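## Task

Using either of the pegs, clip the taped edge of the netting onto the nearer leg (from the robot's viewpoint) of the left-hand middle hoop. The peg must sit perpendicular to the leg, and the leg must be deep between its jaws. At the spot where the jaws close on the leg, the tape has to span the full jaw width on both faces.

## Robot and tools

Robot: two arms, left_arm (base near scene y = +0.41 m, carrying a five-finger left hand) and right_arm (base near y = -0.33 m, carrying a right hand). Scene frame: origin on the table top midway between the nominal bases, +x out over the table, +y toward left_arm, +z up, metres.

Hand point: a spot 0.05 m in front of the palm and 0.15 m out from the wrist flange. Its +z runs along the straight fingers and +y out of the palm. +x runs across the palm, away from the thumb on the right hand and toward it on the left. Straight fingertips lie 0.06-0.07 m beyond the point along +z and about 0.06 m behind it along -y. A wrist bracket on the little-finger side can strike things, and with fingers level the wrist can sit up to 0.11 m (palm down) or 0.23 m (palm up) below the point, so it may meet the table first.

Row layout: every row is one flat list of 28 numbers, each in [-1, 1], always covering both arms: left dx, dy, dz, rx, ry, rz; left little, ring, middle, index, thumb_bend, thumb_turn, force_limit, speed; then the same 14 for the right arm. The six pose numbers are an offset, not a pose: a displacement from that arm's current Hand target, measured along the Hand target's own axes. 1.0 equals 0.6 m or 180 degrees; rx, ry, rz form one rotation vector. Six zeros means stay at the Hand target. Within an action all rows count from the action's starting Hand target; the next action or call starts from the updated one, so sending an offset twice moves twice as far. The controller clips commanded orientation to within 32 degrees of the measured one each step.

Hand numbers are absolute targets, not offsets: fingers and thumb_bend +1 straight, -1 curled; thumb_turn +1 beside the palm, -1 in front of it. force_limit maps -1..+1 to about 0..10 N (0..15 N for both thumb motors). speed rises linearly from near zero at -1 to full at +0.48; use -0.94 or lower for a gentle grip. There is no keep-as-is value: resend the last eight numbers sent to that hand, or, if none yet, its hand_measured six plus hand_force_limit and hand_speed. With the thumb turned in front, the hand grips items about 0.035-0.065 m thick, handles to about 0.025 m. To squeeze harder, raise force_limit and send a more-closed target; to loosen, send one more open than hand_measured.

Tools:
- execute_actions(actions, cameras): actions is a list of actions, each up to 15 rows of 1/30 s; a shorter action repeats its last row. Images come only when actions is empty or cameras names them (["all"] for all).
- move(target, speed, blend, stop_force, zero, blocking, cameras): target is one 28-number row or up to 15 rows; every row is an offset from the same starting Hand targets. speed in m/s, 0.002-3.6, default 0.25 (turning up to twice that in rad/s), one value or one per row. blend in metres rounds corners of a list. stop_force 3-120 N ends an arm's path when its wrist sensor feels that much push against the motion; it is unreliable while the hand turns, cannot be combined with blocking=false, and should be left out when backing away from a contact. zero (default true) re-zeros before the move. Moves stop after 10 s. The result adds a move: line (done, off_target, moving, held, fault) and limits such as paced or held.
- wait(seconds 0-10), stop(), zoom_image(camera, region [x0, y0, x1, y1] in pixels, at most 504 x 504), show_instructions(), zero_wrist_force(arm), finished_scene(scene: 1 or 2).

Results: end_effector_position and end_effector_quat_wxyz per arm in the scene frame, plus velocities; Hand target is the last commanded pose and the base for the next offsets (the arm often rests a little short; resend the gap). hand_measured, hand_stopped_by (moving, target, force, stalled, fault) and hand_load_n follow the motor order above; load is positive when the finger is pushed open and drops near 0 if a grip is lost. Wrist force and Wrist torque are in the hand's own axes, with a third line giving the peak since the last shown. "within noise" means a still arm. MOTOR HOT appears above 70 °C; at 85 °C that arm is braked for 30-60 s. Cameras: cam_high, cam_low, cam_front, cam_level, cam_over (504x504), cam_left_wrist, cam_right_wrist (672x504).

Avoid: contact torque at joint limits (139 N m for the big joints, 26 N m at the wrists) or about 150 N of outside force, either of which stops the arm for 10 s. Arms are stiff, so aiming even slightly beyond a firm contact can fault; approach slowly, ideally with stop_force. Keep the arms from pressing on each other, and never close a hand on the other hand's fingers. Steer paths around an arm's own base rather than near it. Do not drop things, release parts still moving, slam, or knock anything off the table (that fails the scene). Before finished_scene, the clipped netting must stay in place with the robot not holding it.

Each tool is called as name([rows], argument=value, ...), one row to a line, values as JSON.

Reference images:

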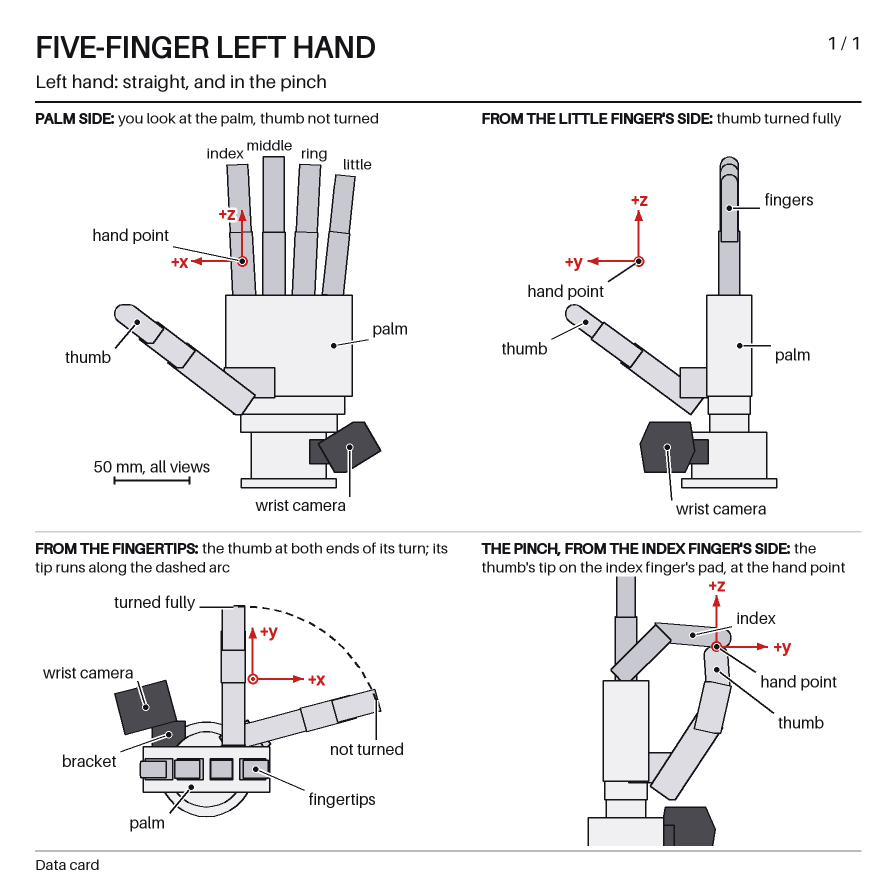

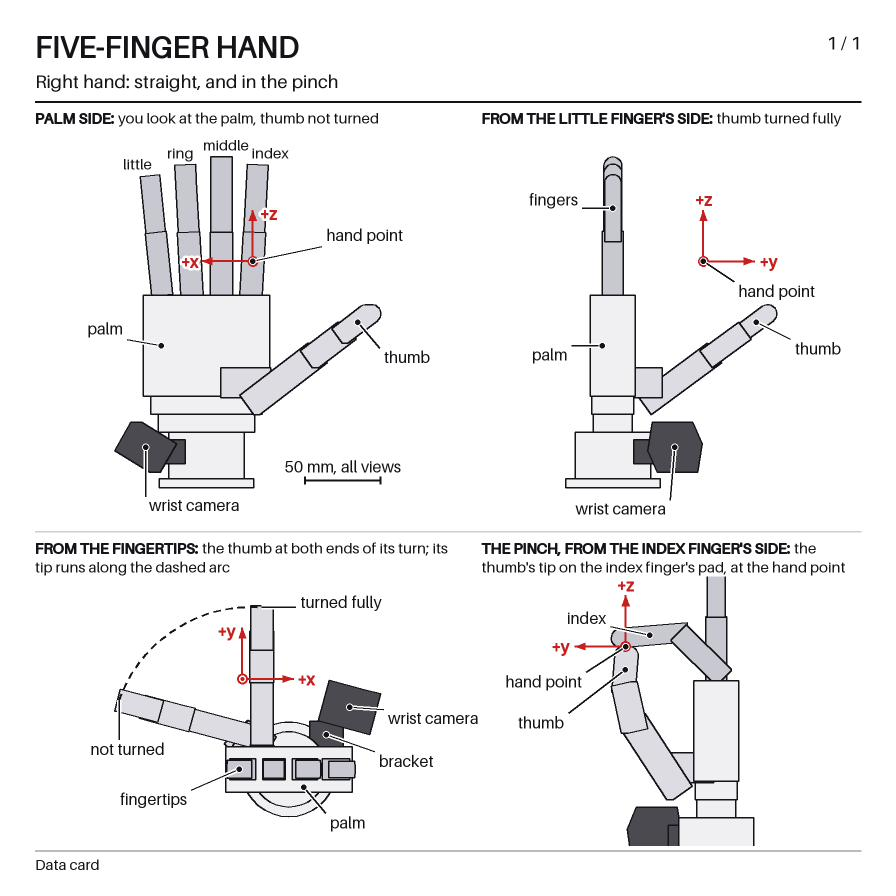

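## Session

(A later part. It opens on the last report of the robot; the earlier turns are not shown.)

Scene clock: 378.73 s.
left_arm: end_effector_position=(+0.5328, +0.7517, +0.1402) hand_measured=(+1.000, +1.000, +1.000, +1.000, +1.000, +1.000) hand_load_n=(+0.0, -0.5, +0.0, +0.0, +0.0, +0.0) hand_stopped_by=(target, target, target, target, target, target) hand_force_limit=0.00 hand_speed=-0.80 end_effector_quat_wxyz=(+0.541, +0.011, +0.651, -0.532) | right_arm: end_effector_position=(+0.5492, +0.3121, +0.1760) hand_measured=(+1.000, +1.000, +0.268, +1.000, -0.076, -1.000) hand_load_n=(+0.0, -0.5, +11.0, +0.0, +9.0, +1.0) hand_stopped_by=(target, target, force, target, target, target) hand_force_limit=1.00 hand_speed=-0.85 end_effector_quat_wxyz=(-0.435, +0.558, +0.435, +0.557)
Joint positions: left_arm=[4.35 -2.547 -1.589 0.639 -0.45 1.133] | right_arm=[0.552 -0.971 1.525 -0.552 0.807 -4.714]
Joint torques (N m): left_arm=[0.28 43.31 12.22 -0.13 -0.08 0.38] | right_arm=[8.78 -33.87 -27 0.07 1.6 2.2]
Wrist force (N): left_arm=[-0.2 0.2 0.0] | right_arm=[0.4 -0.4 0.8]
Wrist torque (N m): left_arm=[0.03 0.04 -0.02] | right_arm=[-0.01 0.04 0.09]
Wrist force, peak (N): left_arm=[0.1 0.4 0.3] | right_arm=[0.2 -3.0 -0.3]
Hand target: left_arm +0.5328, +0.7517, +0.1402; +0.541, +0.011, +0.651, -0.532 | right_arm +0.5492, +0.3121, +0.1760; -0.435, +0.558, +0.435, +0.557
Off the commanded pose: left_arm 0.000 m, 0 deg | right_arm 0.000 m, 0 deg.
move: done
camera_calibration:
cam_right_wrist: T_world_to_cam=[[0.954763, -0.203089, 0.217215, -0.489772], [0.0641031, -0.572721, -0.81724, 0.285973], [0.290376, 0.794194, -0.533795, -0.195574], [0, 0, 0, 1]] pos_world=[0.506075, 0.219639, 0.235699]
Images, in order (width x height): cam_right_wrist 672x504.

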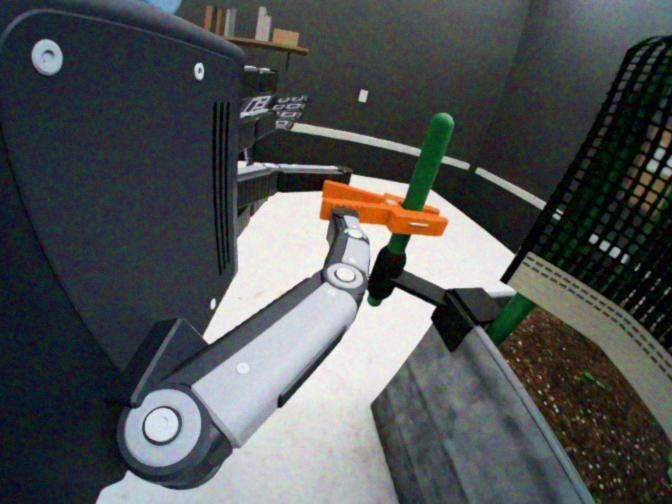

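move([
  [0,0,0,0,0,0,1,1,1,1,1,1,0.0,-0.8,0,0,0,0,0,0,1,1,0.55,1,-0.078,-1,1.0,-0.6],
  [0,0,0,0,0,0,1,1,1,1,1,1,0.0,-0.8,0,0.0075,-0.0017,0,0,0,1,1,0.55,1,-0.115,-1,1.0,-0.6],
], speed=0.03, cameras=[])

move(target=[0,0,0,0,0,0,1,1,1,1,1,1,0.0,-0.8,0,0,0,0,0,0,1,1,-0.26,1,-0.115,-1,1.0,-0.85], cameras=["cam_right_wrist"])

zoom_image(camera="cam_right_wrist", region=[260, 120, 540, 330])

Scene clock: 399.70 s.
left_arm: end_effector_position=(+0.5328, +0.7517, +0.1402) hand_measured=(+1.000, +1.000, +1.000, +1.000, +1.000, +1.000) hand_load_n=(+0.0, +0.0, +0.0, +0.0, +0.0, +0.0) hand_stopped_by=(target, target, target, target, target, target) hand_force_limit=0.00 hand_speed=-0.80 end_effector_quat_wxyz=(+0.541, +0.011, +0.651, -0.532) | right_arm: end_effector_position=(+0.5534, +0.3100, +0.1760) hand_measured=(+1.000, +1.000, +0.550, +1.000, -0.114, -1.000) hand_load_n=(+0.0, +0.0, +0.0, +0.0, +0.0, +0.0) hand_stopped_by=(target, target, target, target, target, target) hand_force_limit=1.00 hand_speed=-0.60 end_effector_quat_wxyz=(-0.435, +0.558, +0.435, +0.557)
Joint positions: left_arm=[4.35 -2.547 -1.589 0.639 -0.45 1.133] | right_arm=[0.545 -0.968 1.52 -0.55 0.8 -4.714]
Joint torques (N m): left_arm=[-0.88 43.49 12.9 0.02 0.12 0.25] | right_arm=[-13.06 -34.66 -27.84 0.6 -1.8 -0.23]
Wrist force (N): left_arm=[-0.2 0.2 -0.2] | right_arm=[0.3 0.2 -1.0]
Wrist torque (N m): left_arm=[0.05 0.02 -0.02] | right_arm=[0.00 0.07 0.11]
Wrist force, peak (N): left_arm=[-0.3 0.1 -0.5] | right_arm=[0.3 3.1 -0.5]
Hand target: left_arm +0.5328, +0.7517, +0.1402; +0.541, +0.011, +0.651, -0.532 | right_arm +0.5534, +0.3100, +0.1760; -0.435, +0.558, +0.435, +0.557
Off the commanded pose: left_arm 0.000 m, 0 deg | right_arm 0.000 m, 0 deg.
move: done
No camera images: "cameras" was empty.

Scene clock: 400.53 s.
left_arm: end_effector_position=(+0.5328, +0.7517, +0.1402) hand_measured=(+1.000, +1.000, +1.000, +1.000, +1.000, +1.000) hand_load_n=(+0.0, +0.0, +0.0, +0.0, -0.5, +0.0) hand_stopped_by=(target, target, target, target, target, target) hand_force_limit=0.00 hand_speed=-0.80 end_effector_quat_wxyz=(+0.541, +0.011, +0.651, -0.532) | right_arm: end_effector_position=(+0.5534, +0.3100, +0.1760) hand_measured=(+1.000, +1.000, +0.318, +1.000, -0.112, -1.000) hand_load_n=(+0.0, +0.0, +11.5, +0.0, +10.0, +1.5) hand_stopped_by=(target, target, force, target, target, target) hand_force_limit=1.00 hand_speed=-0.85 end_effector_quat_wxyz=(-0.435, +0.558, +0.435, +0.557)
Joint positions: left_arm=[4.35 -2.547 -1.589 0.639 -0.45 1.133] | right_arm=[0.545 -0.968 1.52 -0.55 0.8 -4.714]
Joint torques (N m): left_arm=[-0.17 43.6 13.15 -0.1 -0.07 0.36] | right_arm=[-11.29 -34.65 -27.73 0.23 -0.1 -2.06]
Wrist force (N): left_arm=[0.1 0.2 0.0] | right_arm=[0.3 0.4 1.5]
Wrist torque (N m): left_arm=[0.03 -0.01 0.00] | right_arm=[0.04 0.06 0.10]
Wrist force, peak (N): left_arm=[-0.3 0.3 0.0] | right_arm=[0.4 0.3 1.8]
Hand target: left_arm +0.5328, +0.7517, +0.1402; +0.541, +0.011, +0.651, -0.532 | right_arm +0.5534, +0.3100, +0.1760; -0.435, +0.558, +0.435, +0.557
Off the commanded pose: left_arm 0.000 m, 0 deg | right_arm 0.000 m, 0 deg.
move: done
camera_calibration:
cam_right_wrist: T_world_to_cam=[[0.954763, -0.203089, 0.217215, -0.494114], [0.0641031, -0.572721, -0.81724, 0.284508], [0.290376, 0.794194, -0.533795, -0.195097], [0, 0, 0, 1]] pos_world=[0.510175, 0.217539, 0.235699]
Images, in order (width x height): cam_right_wrist 672x504.

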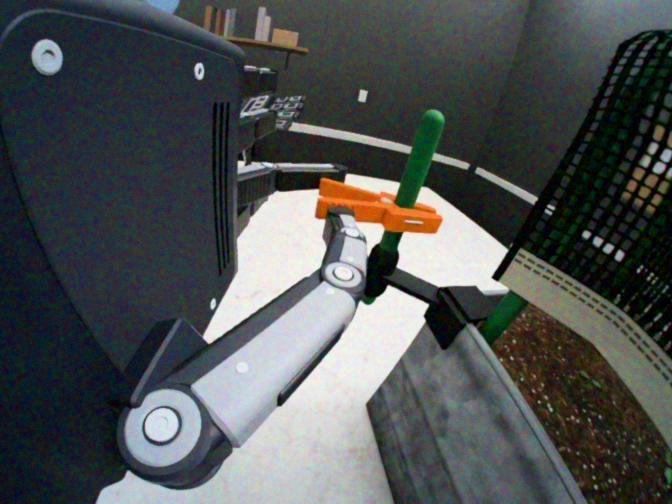

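Scaled by 1.800 from the camera's 672x504 image, which has a finer 960x720 frame.

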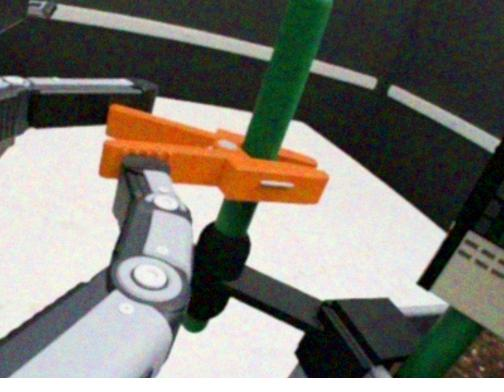

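move([
  [0,0,0,0,0,0,1,1,1,1,1,1,0.0,-0.8,0,0,0,0,0,0,1,1,0.8,1,-0.115,-1,1.0,-0.5],
  [0,0,0,0,0,0,1,1,1,1,1,1,0.0,-0.8,0,0.008,-0.001,0,0,0,1,1,0.8,1,-0.20,-1,1.0,-0.5],
  [0,0,0,0,0,0,1,1,1,1,1,1,0.0,-0.8,0,0.0167,-0.001,0,0,0,1,1,0.8,1,-0.29,-1,1.0,-0.5],
], speed=0.03, cameras=[])

move(target=[0,0,0,0,0,0,1,1,1,1,1,1,0.0,-0.8,0,0,0,0,0,0,1,1,0.2,1,-0.29,-1,1.0,-0.85], cameras=["cam_right_wrist"])

zoom_image(camera="cam_right_wrist", region=[260, 120, 540, 330])

Scene clock: 424.23 s.
left_arm: end_effector_position=(+0.5328, +0.7517, +0.1402) hand_measured=(+1.000, +1.000, +1.000, +1.000, +1.000, +1.000) hand_load_n=(+0.0, +0.0, +0.0, +0.0, +0.0, +0.0) hand_stopped_by=(target, target, target, target, target, target) hand_force_limit=0.00 hand_speed=-0.80 end_effector_quat_wxyz=(+0.541, +0.011, +0.651, -0.532) | right_arm: end_effector_position=(+0.5629, +0.3070, +0.1760) hand_measured=(+1.000, +1.000, +0.800, +1.000, -0.290, -1.000) hand_load_n=(+0.0, +0.0, +0.0, +0.0, +0.0, +0.0) hand_stopped_by=(target, target, target, target, target, target) hand_force_limit=1.00 hand_speed=-0.50 end_effector_quat_wxyz=(-0.435, +0.558, +0.435, +0.557)
Joint positions: left_arm=[4.35 -2.547 -1.589 0.639 -0.45 1.133] | right_arm=[0.532 -0.958 1.503 -0.543 0.787 -4.714]
Joint torques (N m): left_arm=[-0.38 43.22 12.72 -0.15 0.01 0.38] | right_arm=[-13.16 -34.93 -27.88 0.56 -1.9 -2.5]
Wrist force (N): left_arm=[0.2 0.0 0.1] | right_arm=[0.0 0.1 -0.9]
Wrist torque (N m): left_arm=[-0.01 -0.02 0.00] | right_arm=[-0.02 0.11 0.10]
Wrist force, peak (N): left_arm=[-0.2 0.4 0.2] | right_arm=[0.5 3.5 -0.1]
Hand target: left_arm +0.5328, +0.7517, +0.1402; +0.541, +0.011, +0.651, -0.532 | right_arm +0.5629, +0.3070, +0.1760; -0.435, +0.558, +0.435, +0.557
Off the commanded pose: left_arm 0.000 m, 0 deg | right_arm 0.000 m, 0 deg.
move: done
No camera images: "cameras" was empty.

Scene clock: 425.33 s.
left_arm: end_effector_position=(+0.5328, +0.7517, +0.1402) hand_measured=(+1.000, +1.000, +1.000, +1.000, +1.000, +1.000) hand_load_n=(+0.0, +0.0, +0.0, +0.0, +0.0, +0.0) hand_stopped_by=(target, target, target, target, target, target) hand_force_limit=0.00 hand_speed=-0.80 end_effector_quat_wxyz=(+0.541, +0.011, +0.651, -0.532) | right_arm: end_effector_position=(+0.5629, +0.3070, +0.1760) hand_measured=(+1.000, +1.000, +0.458, +1.000, -0.290, -1.000) hand_load_n=(+0.0, +0.0, +12.0, +0.0, +2.5, +0.5) hand_stopped_by=(target, target, force, target, target, target) hand_force_limit=1.00 hand_speed=-0.85 end_effector_quat_wxyz=(-0.435, +0.558, +0.435, +0.557)
Joint positions: left_arm=[4.35 -2.547 -1.589 0.639 -0.45 1.133] | right_arm=[0.532 -0.958 1.503 -0.543 0.787 -4.714]
Joint torques (N m): left_arm=[0.72 44.43 13.46 0.18 0 0.34] | right_arm=[-13.3 -34.97 -28.36 -0.08 4.49 -2.35]
Wrist force (N): left_arm=[-0.2 0.0 0.1] | right_arm=[0.7 -9.9 3.7]
Wrist torque (N m): left_arm=[-0.01 0.04 -0.01] | right_arm=[0.01 -0.02 -0.07]
Wrist force, peak (N): left_arm=[0.0 0.0 -0.6] | right_arm=[0.7 -10.9 4.2]
Hand target: left_arm +0.5328, +0.7517, +0.1402; +0.541, +0.011, +0.651, -0.532 | right_arm +0.5629, +0.3070, +0.1760; -0.435, +0.558, +0.435, +0.557
Off the commanded pose: left_arm 0.000 m, 0 deg | right_arm 0.000 m, 0 deg.
move: done
camera_calibration:
cam_right_wrist: T_world_to_cam=[[0.954791, -0.202942, 0.217231, -0.503843], [0.0642126, -0.572691, -0.817253, 0.28212], [0.290261, 0.794254, -0.533768, -0.195431], [0, 0, 0, 1]] pos_world=[0.519675, 0.214538, 0.235698]
Images, in order (width x height): cam_right_wrist 672x504.

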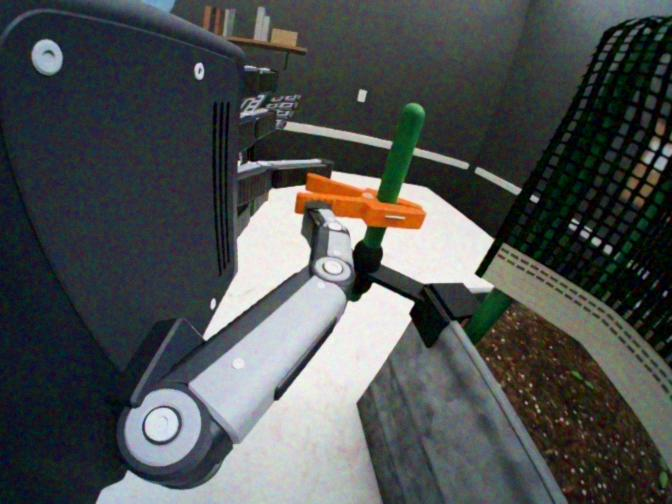

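Scaled by 1.800 from the camera's 672x504 image, which has a finer 960x720 frame.

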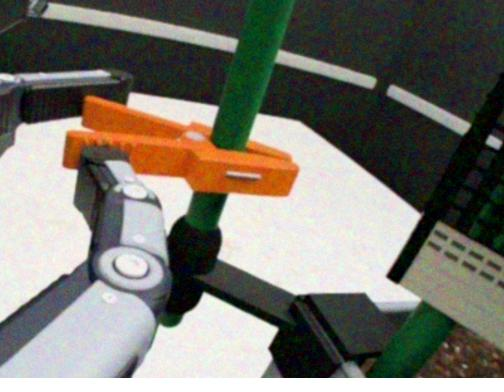

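move([
  [0,0,0,0,0,0,1,1,1,1,1,1,0.0,-0.8,0,-0.004,0,0,0,0,1,1,0.18,1,-0.27,-1,1.0,-0.85],
  [0,0,0,0,0,0,1,1,1,1,1,1,0.0,-0.8,0,-0.008,0,0,0,0,1,1,0.14,1,-0.25,-1,1.0,-0.85],
  [0,0,0,0,0,0,1,1,1,1,1,1,0.0,-0.8,0,-0.012,0,0,0,0,1,1,0.10,1,-0.23,-1,1.0,-0.85],
  [0,0,0,0,0,0,1,1,1,1,1,1,0.0,-0.8,0,-0.012,0,0,0,0,1,1,0.06,1,-0.23,-1,1.0,-0.85],
], speed=0.02, cameras=["cam_right_wrist"])

zoom_image(camera="cam_right_wrist", region=[260, 120, 540, 330])

Scene clock: 432.83 s.
left_arm: end_effector_position=(+0.5328, +0.7517, +0.1402) hand_measured=(+1.000, +1.000, +1.000, +1.000, +1.000, +1.000) hand_load_n=(+0.0, +0.0, +0.0, +0.0, +0.0, +0.0) hand_stopped_by=(target, target, target, target, target, target) hand_force_limit=0.00 hand_speed=-0.80 end_effector_quat_wxyz=(+0.541, +0.011, +0.651, -0.532) | right_arm: end_effector_position=(+0.5559, +0.3087, +0.1760) hand_measured=(+1.000, +1.000, +0.380, +1.000, -0.230, -1.000) hand_load_n=(+0.0, +0.0, +10.5, +0.0, +0.0, +0.5) hand_stopped_by=(target, target, force, target, target, target) hand_force_limit=1.00 hand_speed=-0.85 end_effector_quat_wxyz=(-0.435, +0.558, +0.435, +0.557)
Joint positions: left_arm=[4.35 -2.547 -1.589 0.639 -0.45 1.133] | right_arm=[0.541 -0.966 1.517 -0.549 0.796 -4.714]
Joint torques (N m): left_arm=[-0.39 43.44 13.7 -0.02 0.07 0.29] | right_arm=[-7.22 -55.15 -7.6 -2.82 4.06 2.08]
Wrist force (N): left_arm=[-0.2 0.1 0.4] | right_arm=[0.4 -7.6 1.1]
Wrist torque (N m): left_arm=[-0.02 0.05 -0.02] | right_arm=[-0.07 0.03 -0.04]
Wrist force, peak (N): left_arm=[-0.1 0.6 0.1] | right_arm=[0.6 -13.2 2.8]
Hand target: left_arm +0.5328, +0.7517, +0.1402; +0.541, +0.011, +0.651, -0.532 | right_arm +0.5560, +0.3087, +0.1760; -0.435, +0.558, +0.435, +0.557
Off the commanded pose: left_arm 0.000 m, 0 deg | right_arm 0.000 m, 0 deg.
move: done
camera_calibration:
cam_right_wrist: T_world_to_cam=[[0.954763, -0.203089, 0.217215, -0.49684], [0.0641031, -0.572721, -0.81724, 0.283654], [0.290376, 0.794194, -0.533795, -0.194899], [0, 0, 0, 1]] pos_world=[0.512775, 0.216339, 0.235699]
Images, in order (width x height): cam_right_wrist 672x504.

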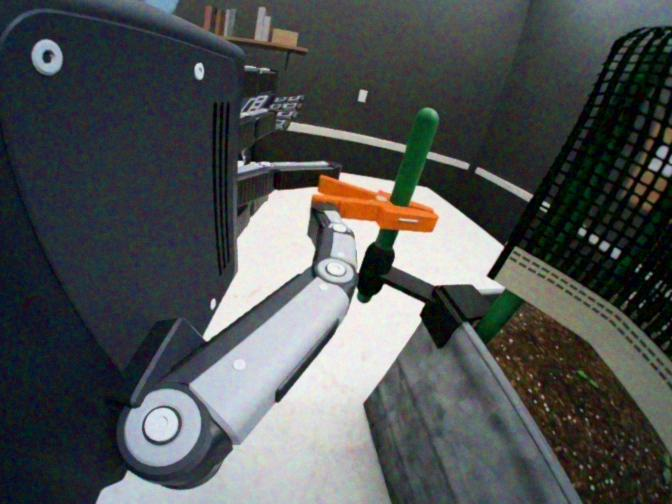

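Scaled by 1.800 from the camera's 672x504 image, which has a finer 960x720 frame.

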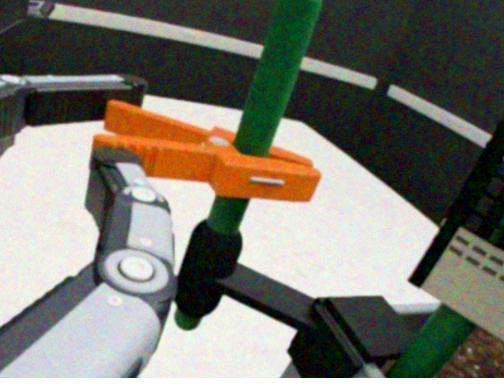

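move([
  [0,0,0,0,0,0,1,1,1,1,1,1,0.0,-0.8,0,-0.002,0,0,0,0,1,1,0.05,1,-0.18,-1,1.0,-0.85],
  [0,0,0,0,0,0,1,1,1,1,1,1,0.0,-0.8,0,-0.006,0,0,0,0,1,1,0.01,1,-0.14,-1,1.0,-0.85],
  [0,0,0,0,0,0,1,1,1,1,1,1,0.0,-0.8,0,-0.010,0,0,0,0,1,1,-0.03,1,-0.10,-1,1.0,-0.85],
  [0,0,0,0,0,0,1,1,1,1,1,1,0.0,-0.8,0,-0.010,0,0,0,0,1,1,-0.07,1,-0.10,-1,1.0,-0.85],
], speed=0.02, cameras=["cam_right_wrist"])

zoom_image(camera="cam_right_wrist", region=[260, 120, 540, 330])

Scene clock: 443.87 s.
left_arm: end_effector_position=(+0.5328, +0.7517, +0.1402) hand_measured=(+1.000, +1.000, +1.000, +1.000, +1.000, +1.000) hand_load_n=(+0.0, +0.0, +0.0, +0.0, +0.0, +0.0) hand_stopped_by=(target, target, target, target, target, target) hand_force_limit=0.00 hand_speed=-0.80 end_effector_quat_wxyz=(+0.541, +0.011, +0.651, -0.532) | right_arm: end_effector_position=(+0.5501, +0.3102, +0.1760) hand_measured=(+1.000, +1.000, +0.318, +1.000, -0.100, -1.000) hand_load_n=(+0.0, +0.0, +10.5, +0.0, -1.0, -0.5) hand_stopped_by=(target, target, force, target, target, target) hand_force_limit=1.00 hand_speed=-0.85 end_effector_quat_wxyz=(-0.435, +0.558, +0.435, +0.557)
Joint positions: left_arm=[4.35 -2.547 -1.589 0.639 -0.45 1.133] | right_arm=[0.549 -0.972 1.528 -0.553 0.803 -4.714]
Joint torques (N m): left_arm=[-0.07 42.68 13 0.02 0.18 0.48] | right_arm=[-9.71 -55.39 -7.11 -2.86 4.48 2.26]
Wrist force (N): left_arm=[-0.1 0.3 -0.2] | right_arm=[0.2 -9.2 1.8]
Wrist torque (N m): left_arm=[0.06 0.01 -0.02] | right_arm=[-0.17 0.03 -0.08]
Wrist force, peak (N): left_arm=[0.1 0.5 0.2] | right_arm=[0.7 -13.0 1.8]
Hand target: left_arm +0.5328, +0.7517, +0.1402; +0.541, +0.011, +0.651, -0.532 | right_arm +0.5501, +0.3102, +0.1760; -0.435, +0.558, +0.435, +0.557
Off the commanded pose: left_arm 0.000 m, 0 deg | right_arm 0.000 m, 0 deg.
move: done
camera_calibration:
cam_right_wrist: T_world_to_cam=[[0.954757, -0.203034, 0.217293, -0.490949], [0.064194, -0.572741, -0.817219, 0.284787], [0.290376, 0.794194, -0.533795, -0.194297], [0, 0, 0, 1]] pos_world=[0.506875, 0.217739, 0.235698]
Images, in order (width x height): cam_right_wrist 672x504.

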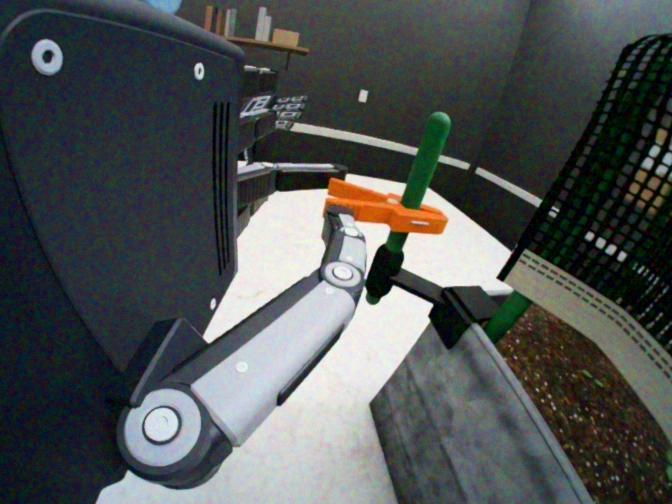

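Scaled by 1.800 from the camera's 672x504 image, which has a finer 960x720 frame.

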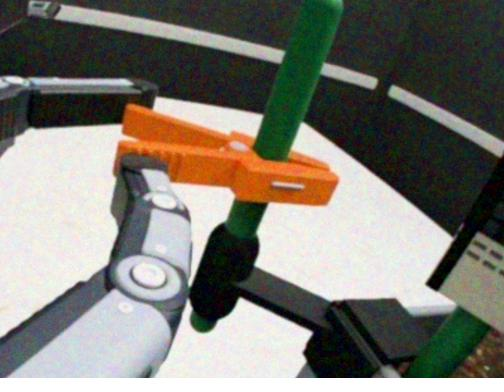

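move([
  [0,0,0,0,0,0,1,1,1,1,1,1,0.0,-0.8,0,0,0,0,0,0,1,1,0.9,1,-0.10,-1,1.0,-0.5],
  [0,0,0,0,0,0,1,1,1,1,1,1,0.0,-0.8,0,0.0067,-0.0133,0,0,0,1,1,0.9,1,-0.10,-1,1.0,-0.5],
  [0,0,0,0,0,0,1,1,1,1,1,1,0.0,-0.8,0,0.0305,-0.0078,-0.0444,0,0,1,1,0.9,1,-0.30,-1,1.0,-0.5],
], speed=0.05, blend=[0,0.003,0], cameras=["cam_right_wrist"])

zoom_image(camera="cam_right_wrist", region=[240, 120, 520, 330])

Scene clock: 483.63 s.
left_arm: end_effector_position=(+0.5328, +0.7517, +0.1402) hand_measured=(+1.000, +1.000, +1.000, +1.000, +1.000, +1.000) hand_load_n=(+0.0, +0.0, +0.0, +0.0, +0.5, -0.5) hand_stopped_by=(target, target, target, target, target, target) hand_force_limit=0.00 hand_speed=-0.80 end_effector_quat_wxyz=(+0.541, +0.011, +0.651, -0.532) | right_arm: end_effector_position=(+0.5668, +0.3012, +0.1760) hand_measured=(+1.000, +1.000, +0.900, +1.000, -0.300, -1.000) hand_load_n=(-0.5, +0.0, +0.0, -0.5, +0.0, +0.0) hand_stopped_by=(target, target, target, target, target, target) hand_force_limit=1.00 hand_speed=-0.50 end_effector_quat_wxyz=(-0.395, +0.587, +0.396, +0.586)
Joint positions: left_arm=[4.35 -2.547 -1.589 0.639 -0.45 1.133] | right_arm=[0.576 -0.978 1.537 -0.557 0.971 -4.713]
Joint torques (N m): left_arm=[0.02 43.22 13.8 0.01 0.29 0.46] | right_arm=[13.12 -34.21 -28.52 0.38 2.23 1.19]
Wrist force (N): left_arm=[0.3 0.1 0.0] | right_arm=[0.3 -0.7 -0.8]
Wrist torque (N m): left_arm=[0.01 -0.04 0.01] | right_arm=[-0.15 0.07 0.06]
Wrist force, peak (N): left_arm=[0.1 0.6 -0.3] | right_arm=[0.1 -9.5 1.7]
Hand target: left_arm +0.5328, +0.7517, +0.1402; +0.541, +0.011, +0.651, -0.532 | right_arm +0.5668, +0.3012, +0.1760; -0.395, +0.587, +0.396, +0.586
Off the commanded pose: left_arm 0.000 m, 0 deg | right_arm 0.000 m, 0 deg.
move: done
camera_calibration:
cam_right_wrist: T_world_to_cam=[[0.917193, -0.333884, 0.217436, -0.448067], [-0.0160143, -0.576164, -0.817178, 0.32506], [0.398121, 0.746028, -0.5338, -0.23859], [0, 0, 0, 1]] pos_world=[0.511157, 0.21568, 0.235698]
Images, in order (width x height): cam_right_wrist 672x504.

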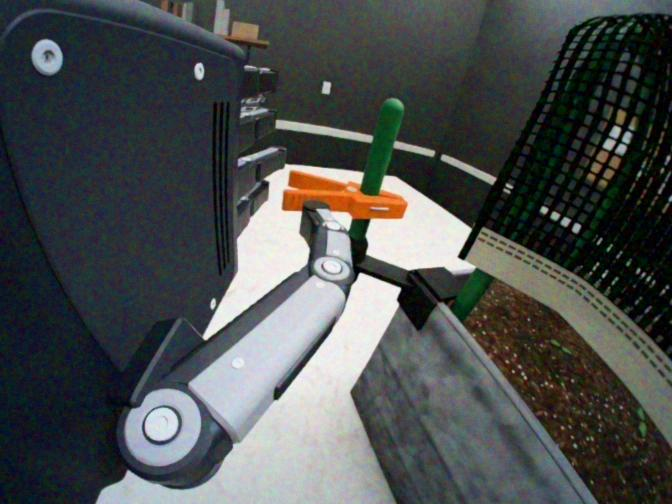

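Scaled by 1.800 from the camera's 672x504 image, which has a finer 960x720 frame.

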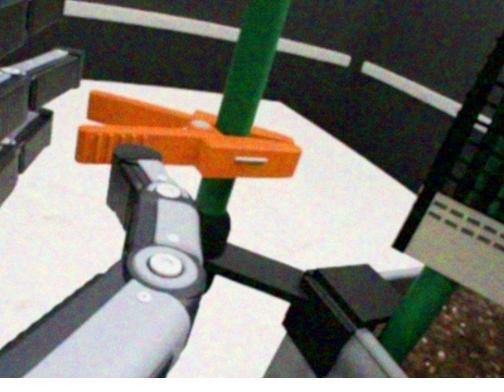

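move([
  [0,0,0,0,0,0,1,1,1,1,1,1,0.0,-0.8,0,-0.009,0.007,0,0,0,1,1,0.9,1,-0.30,-1,1.0,-0.5],
  [0,0,0,0,0,0,1,1,1,1,1,1,0.0,-0.8,0,-0.009,0.0071,0,0,0,1,1,0.1,1,-0.30,-1,1.0,-0.85],
], speed=0.03, cameras=["cam_right_wrist"])

zoom_image(camera="cam_right_wrist", region=[240, 120, 520, 330])

Scene clock: 491.03 s.
left_arm: end_effector_position=(+0.5328, +0.7517, +0.1402) hand_measured=(+1.000, +1.000, +1.000, +1.000, +1.000, +1.000) hand_load_n=(+0.0, +0.0, +0.0, +0.0, +0.0, +0.0) hand_stopped_by=(target, target, target, target, target, target) hand_force_limit=0.00 hand_speed=-0.80 end_effector_quat_wxyz=(+0.541, +0.011, +0.651, -0.532) | right_arm: end_effector_position=(+0.5633, +0.3072, +0.1760) hand_measured=(+1.000, +1.000, +0.500, +1.000, -0.298, -1.000) hand_load_n=(+0.0, +0.0, +10.0, +0.0, +5.0, +1.0) hand_stopped_by=(target, target, force, target, target, target) hand_force_limit=1.00 hand_speed=-0.85 end_effector_quat_wxyz=(-0.395, +0.587, +0.396, +0.586)
Joint positions: left_arm=[4.35 -2.547 -1.589 0.639 -0.45 1.133] | right_arm=[0.588 -0.974 1.53 -0.554 0.983 -4.713]
Joint torques (N m): left_arm=[0.53 42.92 14.36 -0.01 0.27 0.46] | right_arm=[2.44 -34.24 -28.59 0.21 1.59 1.91]
Wrist force (N): left_arm=[-0.1 0.0 -0.2] | right_arm=[0.6 -7.4 1.6]
Wrist torque (N m): left_arm=[0.01 0.02 -0.01] | right_arm=[-0.07 0.02 -0.07]
Wrist force, peak (N): left_arm=[-0.3 0.0 -0.3] | right_arm=[0.6 -8.4 1.6]
Hand target: left_arm +0.5328, +0.7517, +0.1402; +0.541, +0.011, +0.651, -0.532 | right_arm +0.5633, +0.3072, +0.1760; -0.395, +0.587, +0.396, +0.586
Off the commanded pose: left_arm 0.000 m, 0 deg | right_arm 0.000 m, 0 deg.
move: done
camera_calibration:
cam_right_wrist: T_world_to_cam=[[0.917245, -0.333737, 0.217443, -0.442914], [-0.0159083, -0.576153, -0.817187, 0.328406], [0.398007, 0.746102, -0.533782, -0.241635], [0, 0, 0, 1]] pos_world=[0.507658, 0.221679, 0.235698]
Images, in order (width x height): cam_right_wrist 672x504.

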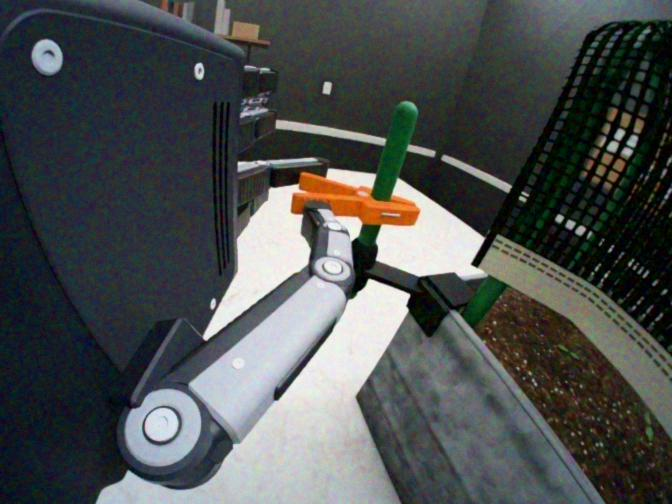

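Scaled by 1.800 from the camera's 672x504 image, which has a finer 960x720 frame.

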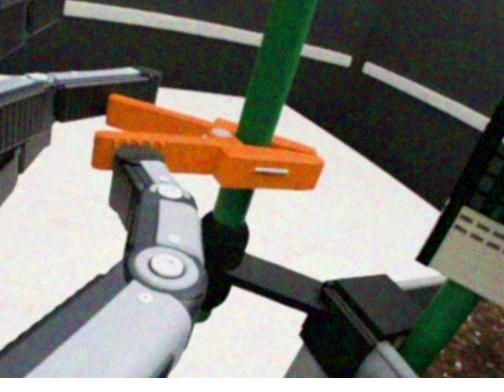

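move([
  [0,0,0,0,0,0,1,1,1,1,1,1,0.0,-0.8,0,-0.004,0,0,0,0,1,1,0.08,1,-0.265,-1,1.0,-0.85],
  [0,0,0,0,0,0,1,1,1,1,1,1,0.0,-0.8,0,-0.008,0,0,0,0,1,1,0.06,1,-0.23,-1,1.0,-0.85],
  [0,0,0,0,0,0,1,1,1,1,1,1,0.0,-0.8,0,-0.012,0,0,0,0,1,1,0.04,1,-0.195,-1,1.0,-0.85],
  [0,0,0,0,0,0,1,1,1,1,1,1,0.0,-0.8,0,-0.016,0,0,0,0,1,1,0.02,1,-0.16,-1,1.0,-0.85],
  [0,0,0,0,0,0,1,1,1,1,1,1,0.0,-0.8,0,-0.016,0,0,0,0,1,1,0.0,1,-0.16,-1,1.0,-0.85],
], speed=0.02, cameras=["cam_right_wrist"])

zoom_image(camera="cam_right_wrist", region=[240, 120, 520, 330])

Scene clock: 499.93 s.
left_arm: end_effector_position=(+0.5328, +0.7517, +0.1402) hand_measured=(+1.000, +1.000, +1.000, +1.000, +1.000, +1.000) hand_load_n=(+0.0, +0.0, +0.0, +0.0, +0.5, +0.0) hand_stopped_by=(target, target, target, target, target, target) hand_force_limit=0.00 hand_speed=-0.80 end_effector_quat_wxyz=(+0.541, +0.011, +0.651, -0.532) | right_arm: end_effector_position=(+0.5544, +0.3108, +0.1760) hand_measured=(+1.000, +1.000, +0.378, +1.000, -0.160, -1.000) hand_load_n=(+0.0, +0.0, +10.5, +0.5, -1.5, +0.5) hand_stopped_by=(target, target, force, target, target, target) hand_force_limit=1.00 hand_speed=-0.85 end_effector_quat_wxyz=(-0.395, +0.587, +0.396, +0.586)
Joint positions: left_arm=[4.35 -2.547 -1.589 0.639 -0.45 1.133] | right_arm=[0.602 -0.981 1.542 -0.559 0.997 -4.713]
Joint torques (N m): left_arm=[-0.31 41.53 14.88 0.01 0.35 0.56] | right_arm=[-8.35 -55.09 -9.76 -2.72 4.31 2.23]
Wrist force (N): left_arm=[0.1 0.0 0.0] | right_arm=[-0.7 -8.9 0.0]
Wrist torque (N m): left_arm=[0.00 0.00 0.00] | right_arm=[-0.15 0.18 -0.17]
Wrist force, peak (N): left_arm=[-0.3 0.4 -0.2] | right_arm=[0.3 -15.2 0.4]
Hand target: left_arm +0.5328, +0.7517, +0.1402; +0.541, +0.011, +0.651, -0.532 | right_arm +0.5544, +0.3108, +0.1760; -0.395, +0.587, +0.396, +0.586
Off the commanded pose: left_arm 0.000 m, 0 deg | right_arm 0.000 m, 0 deg.
move: done
camera_calibration:
cam_right_wrist: T_world_to_cam=[[0.917195, -0.333831, 0.21751, -0.433519], [-0.0159306, -0.576194, -0.817157, 0.330352], [0.398121, 0.746027, -0.533801, -0.240815], [0, 0, 0, 1]] pos_world=[0.498757, 0.22528, 0.235697]
Images, in order (width x height): cam_right_wrist 672x504.

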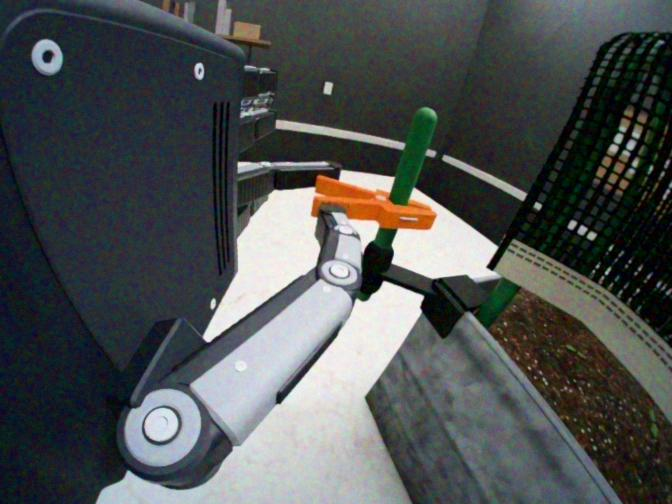

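Scaled by 1.800 from the camera's 672x504 image, which has a finer 960x720 frame.

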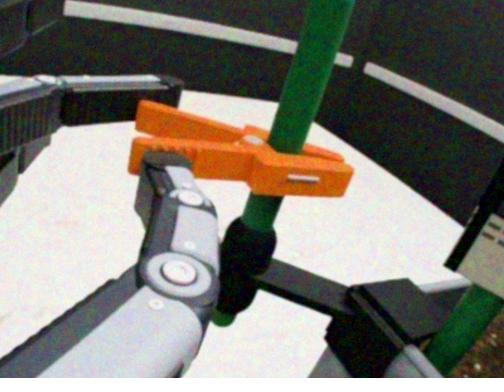

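move(target=[0,0,0,0,0,0,1,1,1,1,1,1,0.0,-0.8,0,0,0,0,0,0,1,1,0.0,1,-0.40,-1,0.4,-0.85], cameras=["cam_right_wrist"])

zoom_image(camera="cam_right_wrist", region=[240, 120, 520, 330])

Scene clock: 512.87 s.
left_arm: end_effector_position=(+0.5328, +0.7517, +0.1402) hand_measured=(+1.000, +1.000, +1.000, +1.000, +1.000, +1.000) hand_load_n=(+0.0, +0.0, +0.0, +0.0, +0.0, +0.0) hand_stopped_by=(target, target, target, target, target, target) hand_force_limit=0.00 hand_speed=-0.80 end_effector_quat_wxyz=(+0.541, +0.011, +0.651, -0.532) | right_arm: end_effector_position=(+0.5544, +0.3108, +0.1760) hand_measured=(+1.000, +1.000, +0.378, +1.000, -0.400, -1.000) hand_load_n=(+0.0, +0.0, +10.5, +0.0, -2.0, -0.5) hand_stopped_by=(target, target, force, target, target, target) hand_force_limit=0.40 hand_speed=-0.85 end_effector_quat_wxyz=(-0.395, +0.587, +0.396, +0.586)
Joint positions: left_arm=[4.35 -2.547 -1.589 0.639 -0.45 1.133] | right_arm=[0.602 -0.981 1.542 -0.559 0.997 -4.713]
Joint torques (N m): left_arm=[-0.32 42.14 15.04 -0.04 0.41 0.57] | right_arm=[-6.27 -53.75 -26.33 -1.14 1.87 2.19]
Wrist force (N): left_arm=[-0.1 0.1 0.0] | right_arm=[-0.5 -10.3 2.2]
Wrist torque (N m): left_arm=[0.01 0.02 -0.02] | right_arm=[-0.11 0.14 -0.19]
Wrist force, peak (N): left_arm=[0.3 -0.1 -0.3] | right_arm=[-0.6 -10.5 2.2]
Hand target: left_arm +0.5328, +0.7517, +0.1402; +0.541, +0.011, +0.651, -0.532 | right_arm +0.5544, +0.3108, +0.1760; -0.395, +0.587, +0.396, +0.586
Off the commanded pose: left_arm 0.000 m, 0 deg | right_arm 0.000 m, 0 deg.
move: done
camera_calibration:
cam_right_wrist: T_world_to_cam=[[0.917193, -0.333884, 0.217436, -0.433614], [-0.0160143, -0.576164, -0.817178, 0.330336], [0.398121, 0.746028, -0.5338, -0.24078], [0, 0, 0, 1]] pos_world=[0.498857, 0.22518, 0.235698]
Images, in order (width x height): cam_right_wrist 672x504.

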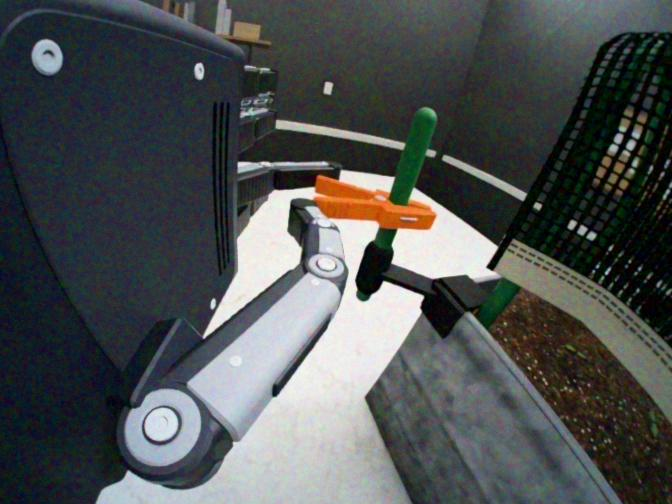

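Scaled by 1.800 from the camera's 672x504 image, which has a finer 960x720 frame.

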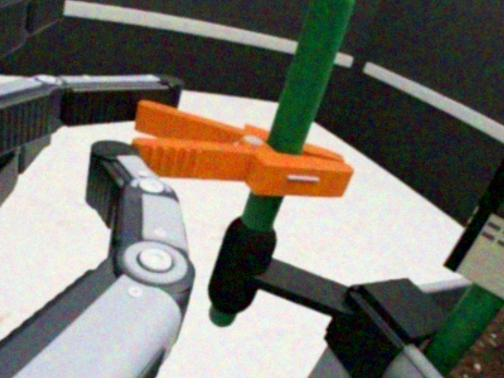

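move([
  [0,0,0,0,0,0,1,1,1,1,1,1,0.0,-0.8,0,0,0,0,0,0,1,1,0.9,1,-0.40,-1,1.0,-0.5],
  [0,0,0,0,0,0,1,1,1,1,1,1,0.0,-0.8,0,0,-0.0167,0,0,0,1,1,0.9,1,-0.40,-1,1.0,-0.5],
  [0,0,0,0,0,0,1,1,1,1,1,1,0.0,-0.8,0,-0.0078,-0.0210,-0.0833,0,0,1,1,0.9,1,-0.078,-1,1.0,-0.5],
], speed=0.06, blend=[0,0.003,0], cameras=["cam_right_wrist"])

zoom_image(camera="cam_right_wrist", region=[260, 120, 540, 330])

Scene clock: 565.30 s.
left_arm: end_effector_position=(+0.5328, +0.7517, +0.1402) hand_measured=(+1.000, +1.000, +1.000, +1.000, +1.000, +1.000) hand_load_n=(+0.0, +0.0, +0.0, +0.0, +0.0, +0.0) hand_stopped_by=(target, target, target, target, target, target) hand_force_limit=0.00 hand_speed=-0.80 end_effector_quat_wxyz=(+0.541, +0.011, +0.651, -0.532) | right_arm: end_effector_position=(+0.5454, +0.3008, +0.1760) hand_measured=(+1.000, +1.000, +0.900, +1.000, -0.078, -1.000) hand_load_n=(+0.0, +0.0, +0.0, +0.0, +0.0, +0.0) hand_stopped_by=(target, target, target, target, target, target) hand_force_limit=1.00 hand_speed=-0.50 end_effector_quat_wxyz=(-0.315, +0.633, +0.316, +0.632)
Joint positions: left_arm=[4.35 -2.547 -1.589 0.639 -0.45 1.133] | right_arm=[0.716 -0.997 1.569 -0.571 1.372 -4.713]
Joint torques (N m): left_arm=[0.36 41.9 14.68 -0.09 0.47 0.59] | right_arm=[13.5 -33.33 -28.73 0.02 2.13 0.58]
Wrist force (N): left_arm=[0.0 0.1 0.1] | right_arm=[-0.7 -0.3 -0.6]
Wrist torque (N m): left_arm=[0.01 0.01 0.00] | right_arm=[-0.10 0.20 -0.04]
Wrist force, peak (N): left_arm=[-0.4 -0.1 -0.3] | right_arm=[-0.4 -10.8 2.3]
Hand target: left_arm +0.5328, +0.7517, +0.1402; +0.541, +0.011, +0.651, -0.532 | right_arm +0.5454, +0.3008, +0.1760; -0.315, +0.633, +0.316, +0.632
Off the commanded pose: left_arm 0.000 m, 0 deg | right_arm 0.000 m, 0 deg.
move: done
camera_calibration:
cam_right_wrist: T_world_to_cam=[[0.7995, -0.559756, 0.217881, -0.296505], [-0.16425, -0.552639, -0.817075, 0.398237], [0.577773, 0.617465, -0.533775, -0.289066], [0, 0, 0, 1]] pos_world=[0.469481, 0.232599, 0.235696]
Images, in order (width x height): cam_right_wrist 672x504.

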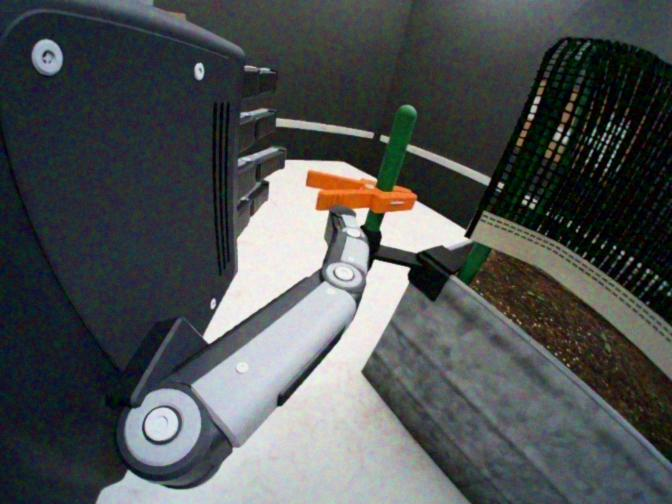

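Scaled by 1.800 from the camera's 672x504 image, which has a finer 960x720 frame.

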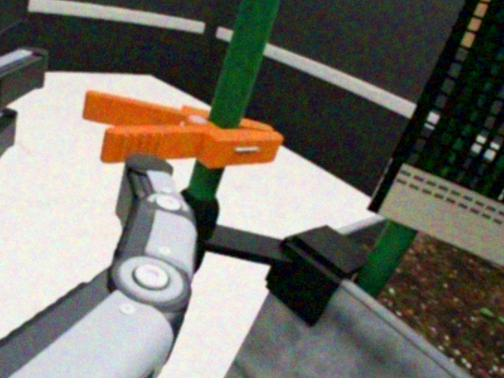

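move([
  [0,0,0,0,0,0,1,1,1,1,1,1,0.0,-0.8,0,-0.0098,0.0075,0,0,0,1,1,0.9,1,-0.078,-1,1.0,-0.5],
  [0,0,0,0,0,0,1,1,1,1,1,1,0.0,-0.8,0,-0.0098,0.0076,0,0,0,1,1,-0.25,1,-0.078,-1,1.0,-0.85],
], speed=0.04, cameras=["cam_right_wrist"])

zoom_image(camera="cam_right_wrist", region=[260, 120, 540, 330])

Scene clock: 586.63 s.
left_arm: end_effector_position=(+0.5328, +0.7517, +0.1402) hand_measured=(+1.000, +1.000, +1.000, +1.000, +1.000, +1.000) hand_load_n=(+0.0, +0.0, +0.0, +0.0, +0.0, +0.0) hand_stopped_by=(target, target, target, target, target, target) hand_force_limit=0.00 hand_speed=-0.80 end_effector_quat_wxyz=(+0.541, +0.011, +0.651, -0.532) | right_arm: end_effector_position=(+0.5434, +0.3081, +0.1760) hand_measured=(+1.000, +1.000, +0.376, +1.000, -0.078, -1.000) hand_load_n=(+0.0, +0.0, +11.0, +0.0, +2.5, +0.5) hand_stopped_by=(target, target, force, target, target, target) hand_force_limit=1.00 hand_speed=-0.85 end_effector_quat_wxyz=(-0.315, +0.633, +0.316, +0.632)
Joint positions: left_arm=[4.35 -2.547 -1.589 0.639 -0.45 1.133] | right_arm=[0.728 -0.987 1.553 -0.564 1.384 -4.713]
Joint torques (N m): left_arm=[0.04 41.29 15.42 -0.16 0.59 0.6] | right_arm=[0.41 -33.59 -27.97 0.17 2.05 1.13]
Wrist force (N): left_arm=[-0.2 0.1 -0.3] | right_arm=[-0.4 -10.7 1.7]
Wrist torque (N m): left_arm=[0.04 0.03 -0.02] | right_arm=[-0.02 0.16 -0.23]
Wrist force, peak (N): left_arm=[-0.5 0.2 -0.1] | right_arm=[-0.6 -11.7 1.7]
Hand target: left_arm +0.5328, +0.7517, +0.1402; +0.541, +0.011, +0.651, -0.532 | right_arm +0.5434, +0.3080, +0.1760; -0.315, +0.633, +0.316, +0.632
Off the commanded pose: left_arm 0.000 m, 0 deg | right_arm 0.000 m, 0 deg.
move: done
camera_calibration:
cam_right_wrist: T_world_to_cam=[[0.799579, -0.559673, 0.217809, -0.290916], [-0.164228, -0.552615, -0.817096, 0.401876], [0.57767, 0.617562, -0.533773, -0.292332], [0, 0, 0, 1]] pos_world=[0.467481, 0.239798, 0.235696]
Images, in order (width x height): cam_right_wrist 672x504.

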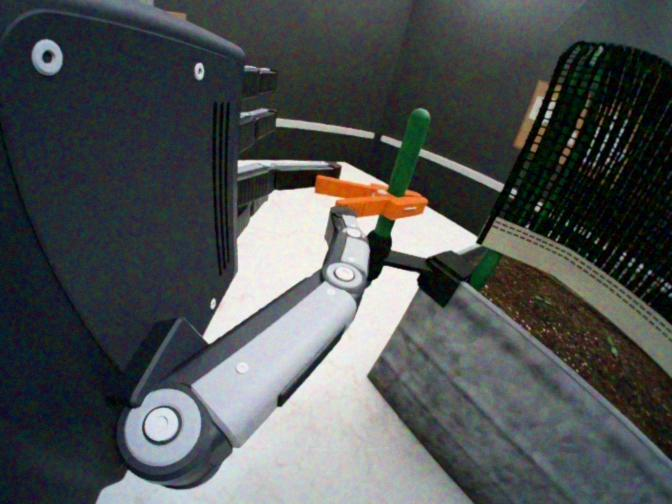

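Scaled by 1.800 from the camera's 672x504 image, which has a finer 960x720 frame.

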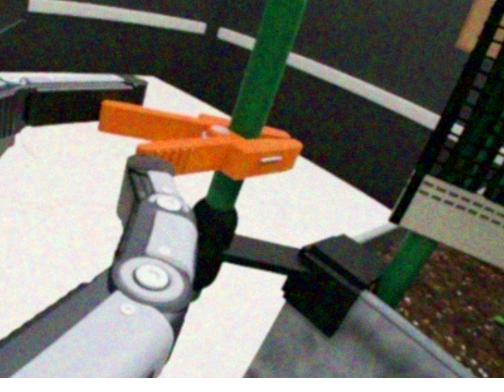

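move([
  [0,0,0,0,0,0,1,1,1,1,1,1,0.0,-0.8,0,0,0,0,0,0,1,1,0.7,1,-0.078,-1,1.0,-0.5],
  [0,0,0,0,0,0,1,1,1,1,1,1,0.0,-0.8,0,0.0092,0.0083,0,0,0,1,1,0.7,1,-0.078,-1,1.0,-0.5],
  [0,0,0,0,0,0,1,1,1,1,1,1,0.0,-0.8,0,0.0093,0.0083,0,0,0,1,1,-0.20,1,-0.078,-1,-0.4,-0.85],
], speed=0.03, cameras=["cam_right_wrist"])

zoom_image(camera="cam_right_wrist", region=[260, 120, 540, 330])

Scene clock: 615.27 s.
left_arm: end_effector_position=(+0.5328, +0.7517, +0.1402) hand_measured=(+1.000, +1.000, +1.000, +1.000, +1.000, +1.000) hand_load_n=(+0.0, +0.0, +0.5, -0.5, +0.0, +0.0) hand_stopped_by=(target, target, target, target, target, target) hand_force_limit=0.00 hand_speed=-0.80 end_effector_quat_wxyz=(+0.541, +0.011, +0.651, -0.532) | right_arm: end_effector_position=(+0.5509, +0.3086, +0.1760) hand_measured=(+1.000, +1.000, +0.424, +1.000, -0.078, -1.000) hand_load_n=(+0.0, +0.0, +2.5, +0.0, +1.0, +0.5) hand_stopped_by=(target, target, force, target, target, target) hand_force_limit=-0.40 hand_speed=-0.85 end_effector_quat_wxyz=(-0.315, +0.633, +0.316, +0.632)
Joint positions: left_arm=[4.35 -2.547 -1.589 0.639 -0.45 1.133] | right_arm=[0.72 -0.977 1.536 -0.557 1.376 -4.713]
Joint torques (N m): left_arm=[-0.19 42.07 15.62 -0.03 0.48 0.75] | right_arm=[-13.05 -34.35 -28.67 -0.11 0.12 0.74]
Wrist force (N): left_arm=[0.2 0.1 0.0] | right_arm=[-0.7 -3.6 -2.4]
Wrist torque (N m): left_arm=[0.02 -0.02 0.00] | right_arm=[-0.05 0.23 -0.10]
Wrist force, peak (N): left_arm=[-0.2 0.5 0.2] | right_arm=[-0.7 -11.2 1.8]
Hand target: left_arm +0.5328, +0.7517, +0.1402; +0.541, +0.011, +0.651, -0.532 | right_arm +0.5509, +0.3086, +0.1760; -0.315, +0.633, +0.316, +0.632
Off the commanded pose: left_arm 0.000 m, 0 deg | right_arm 0.000 m, 0 deg.
move: done
camera_calibration:
cam_right_wrist: T_world_to_cam=[[0.799579, -0.559673, 0.217809, -0.296577], [-0.164228, -0.552615, -0.817096, 0.403439], [0.57767, 0.617562, -0.533773, -0.297035], [0, 0, 0, 1]] pos_world=[0.474981, 0.240398, 0.235696]
Images, in order (width x height): cam_right_wrist 672x504.

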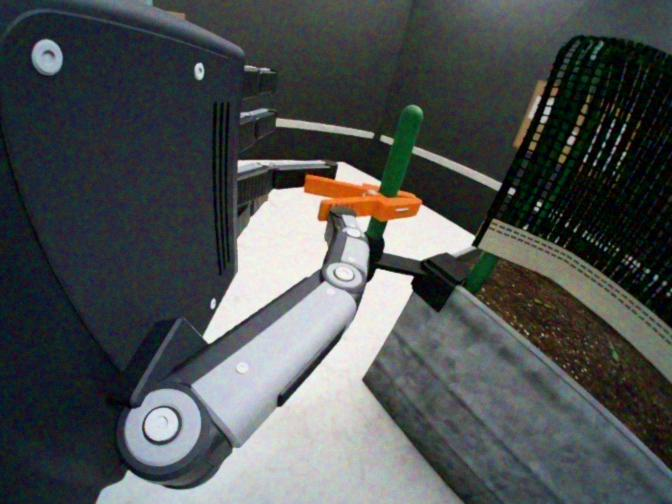

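Scaled by 1.800 from the camera's 672x504 image, which has a finer 960x720 frame.

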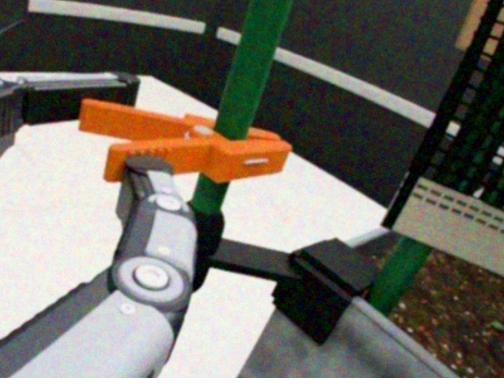

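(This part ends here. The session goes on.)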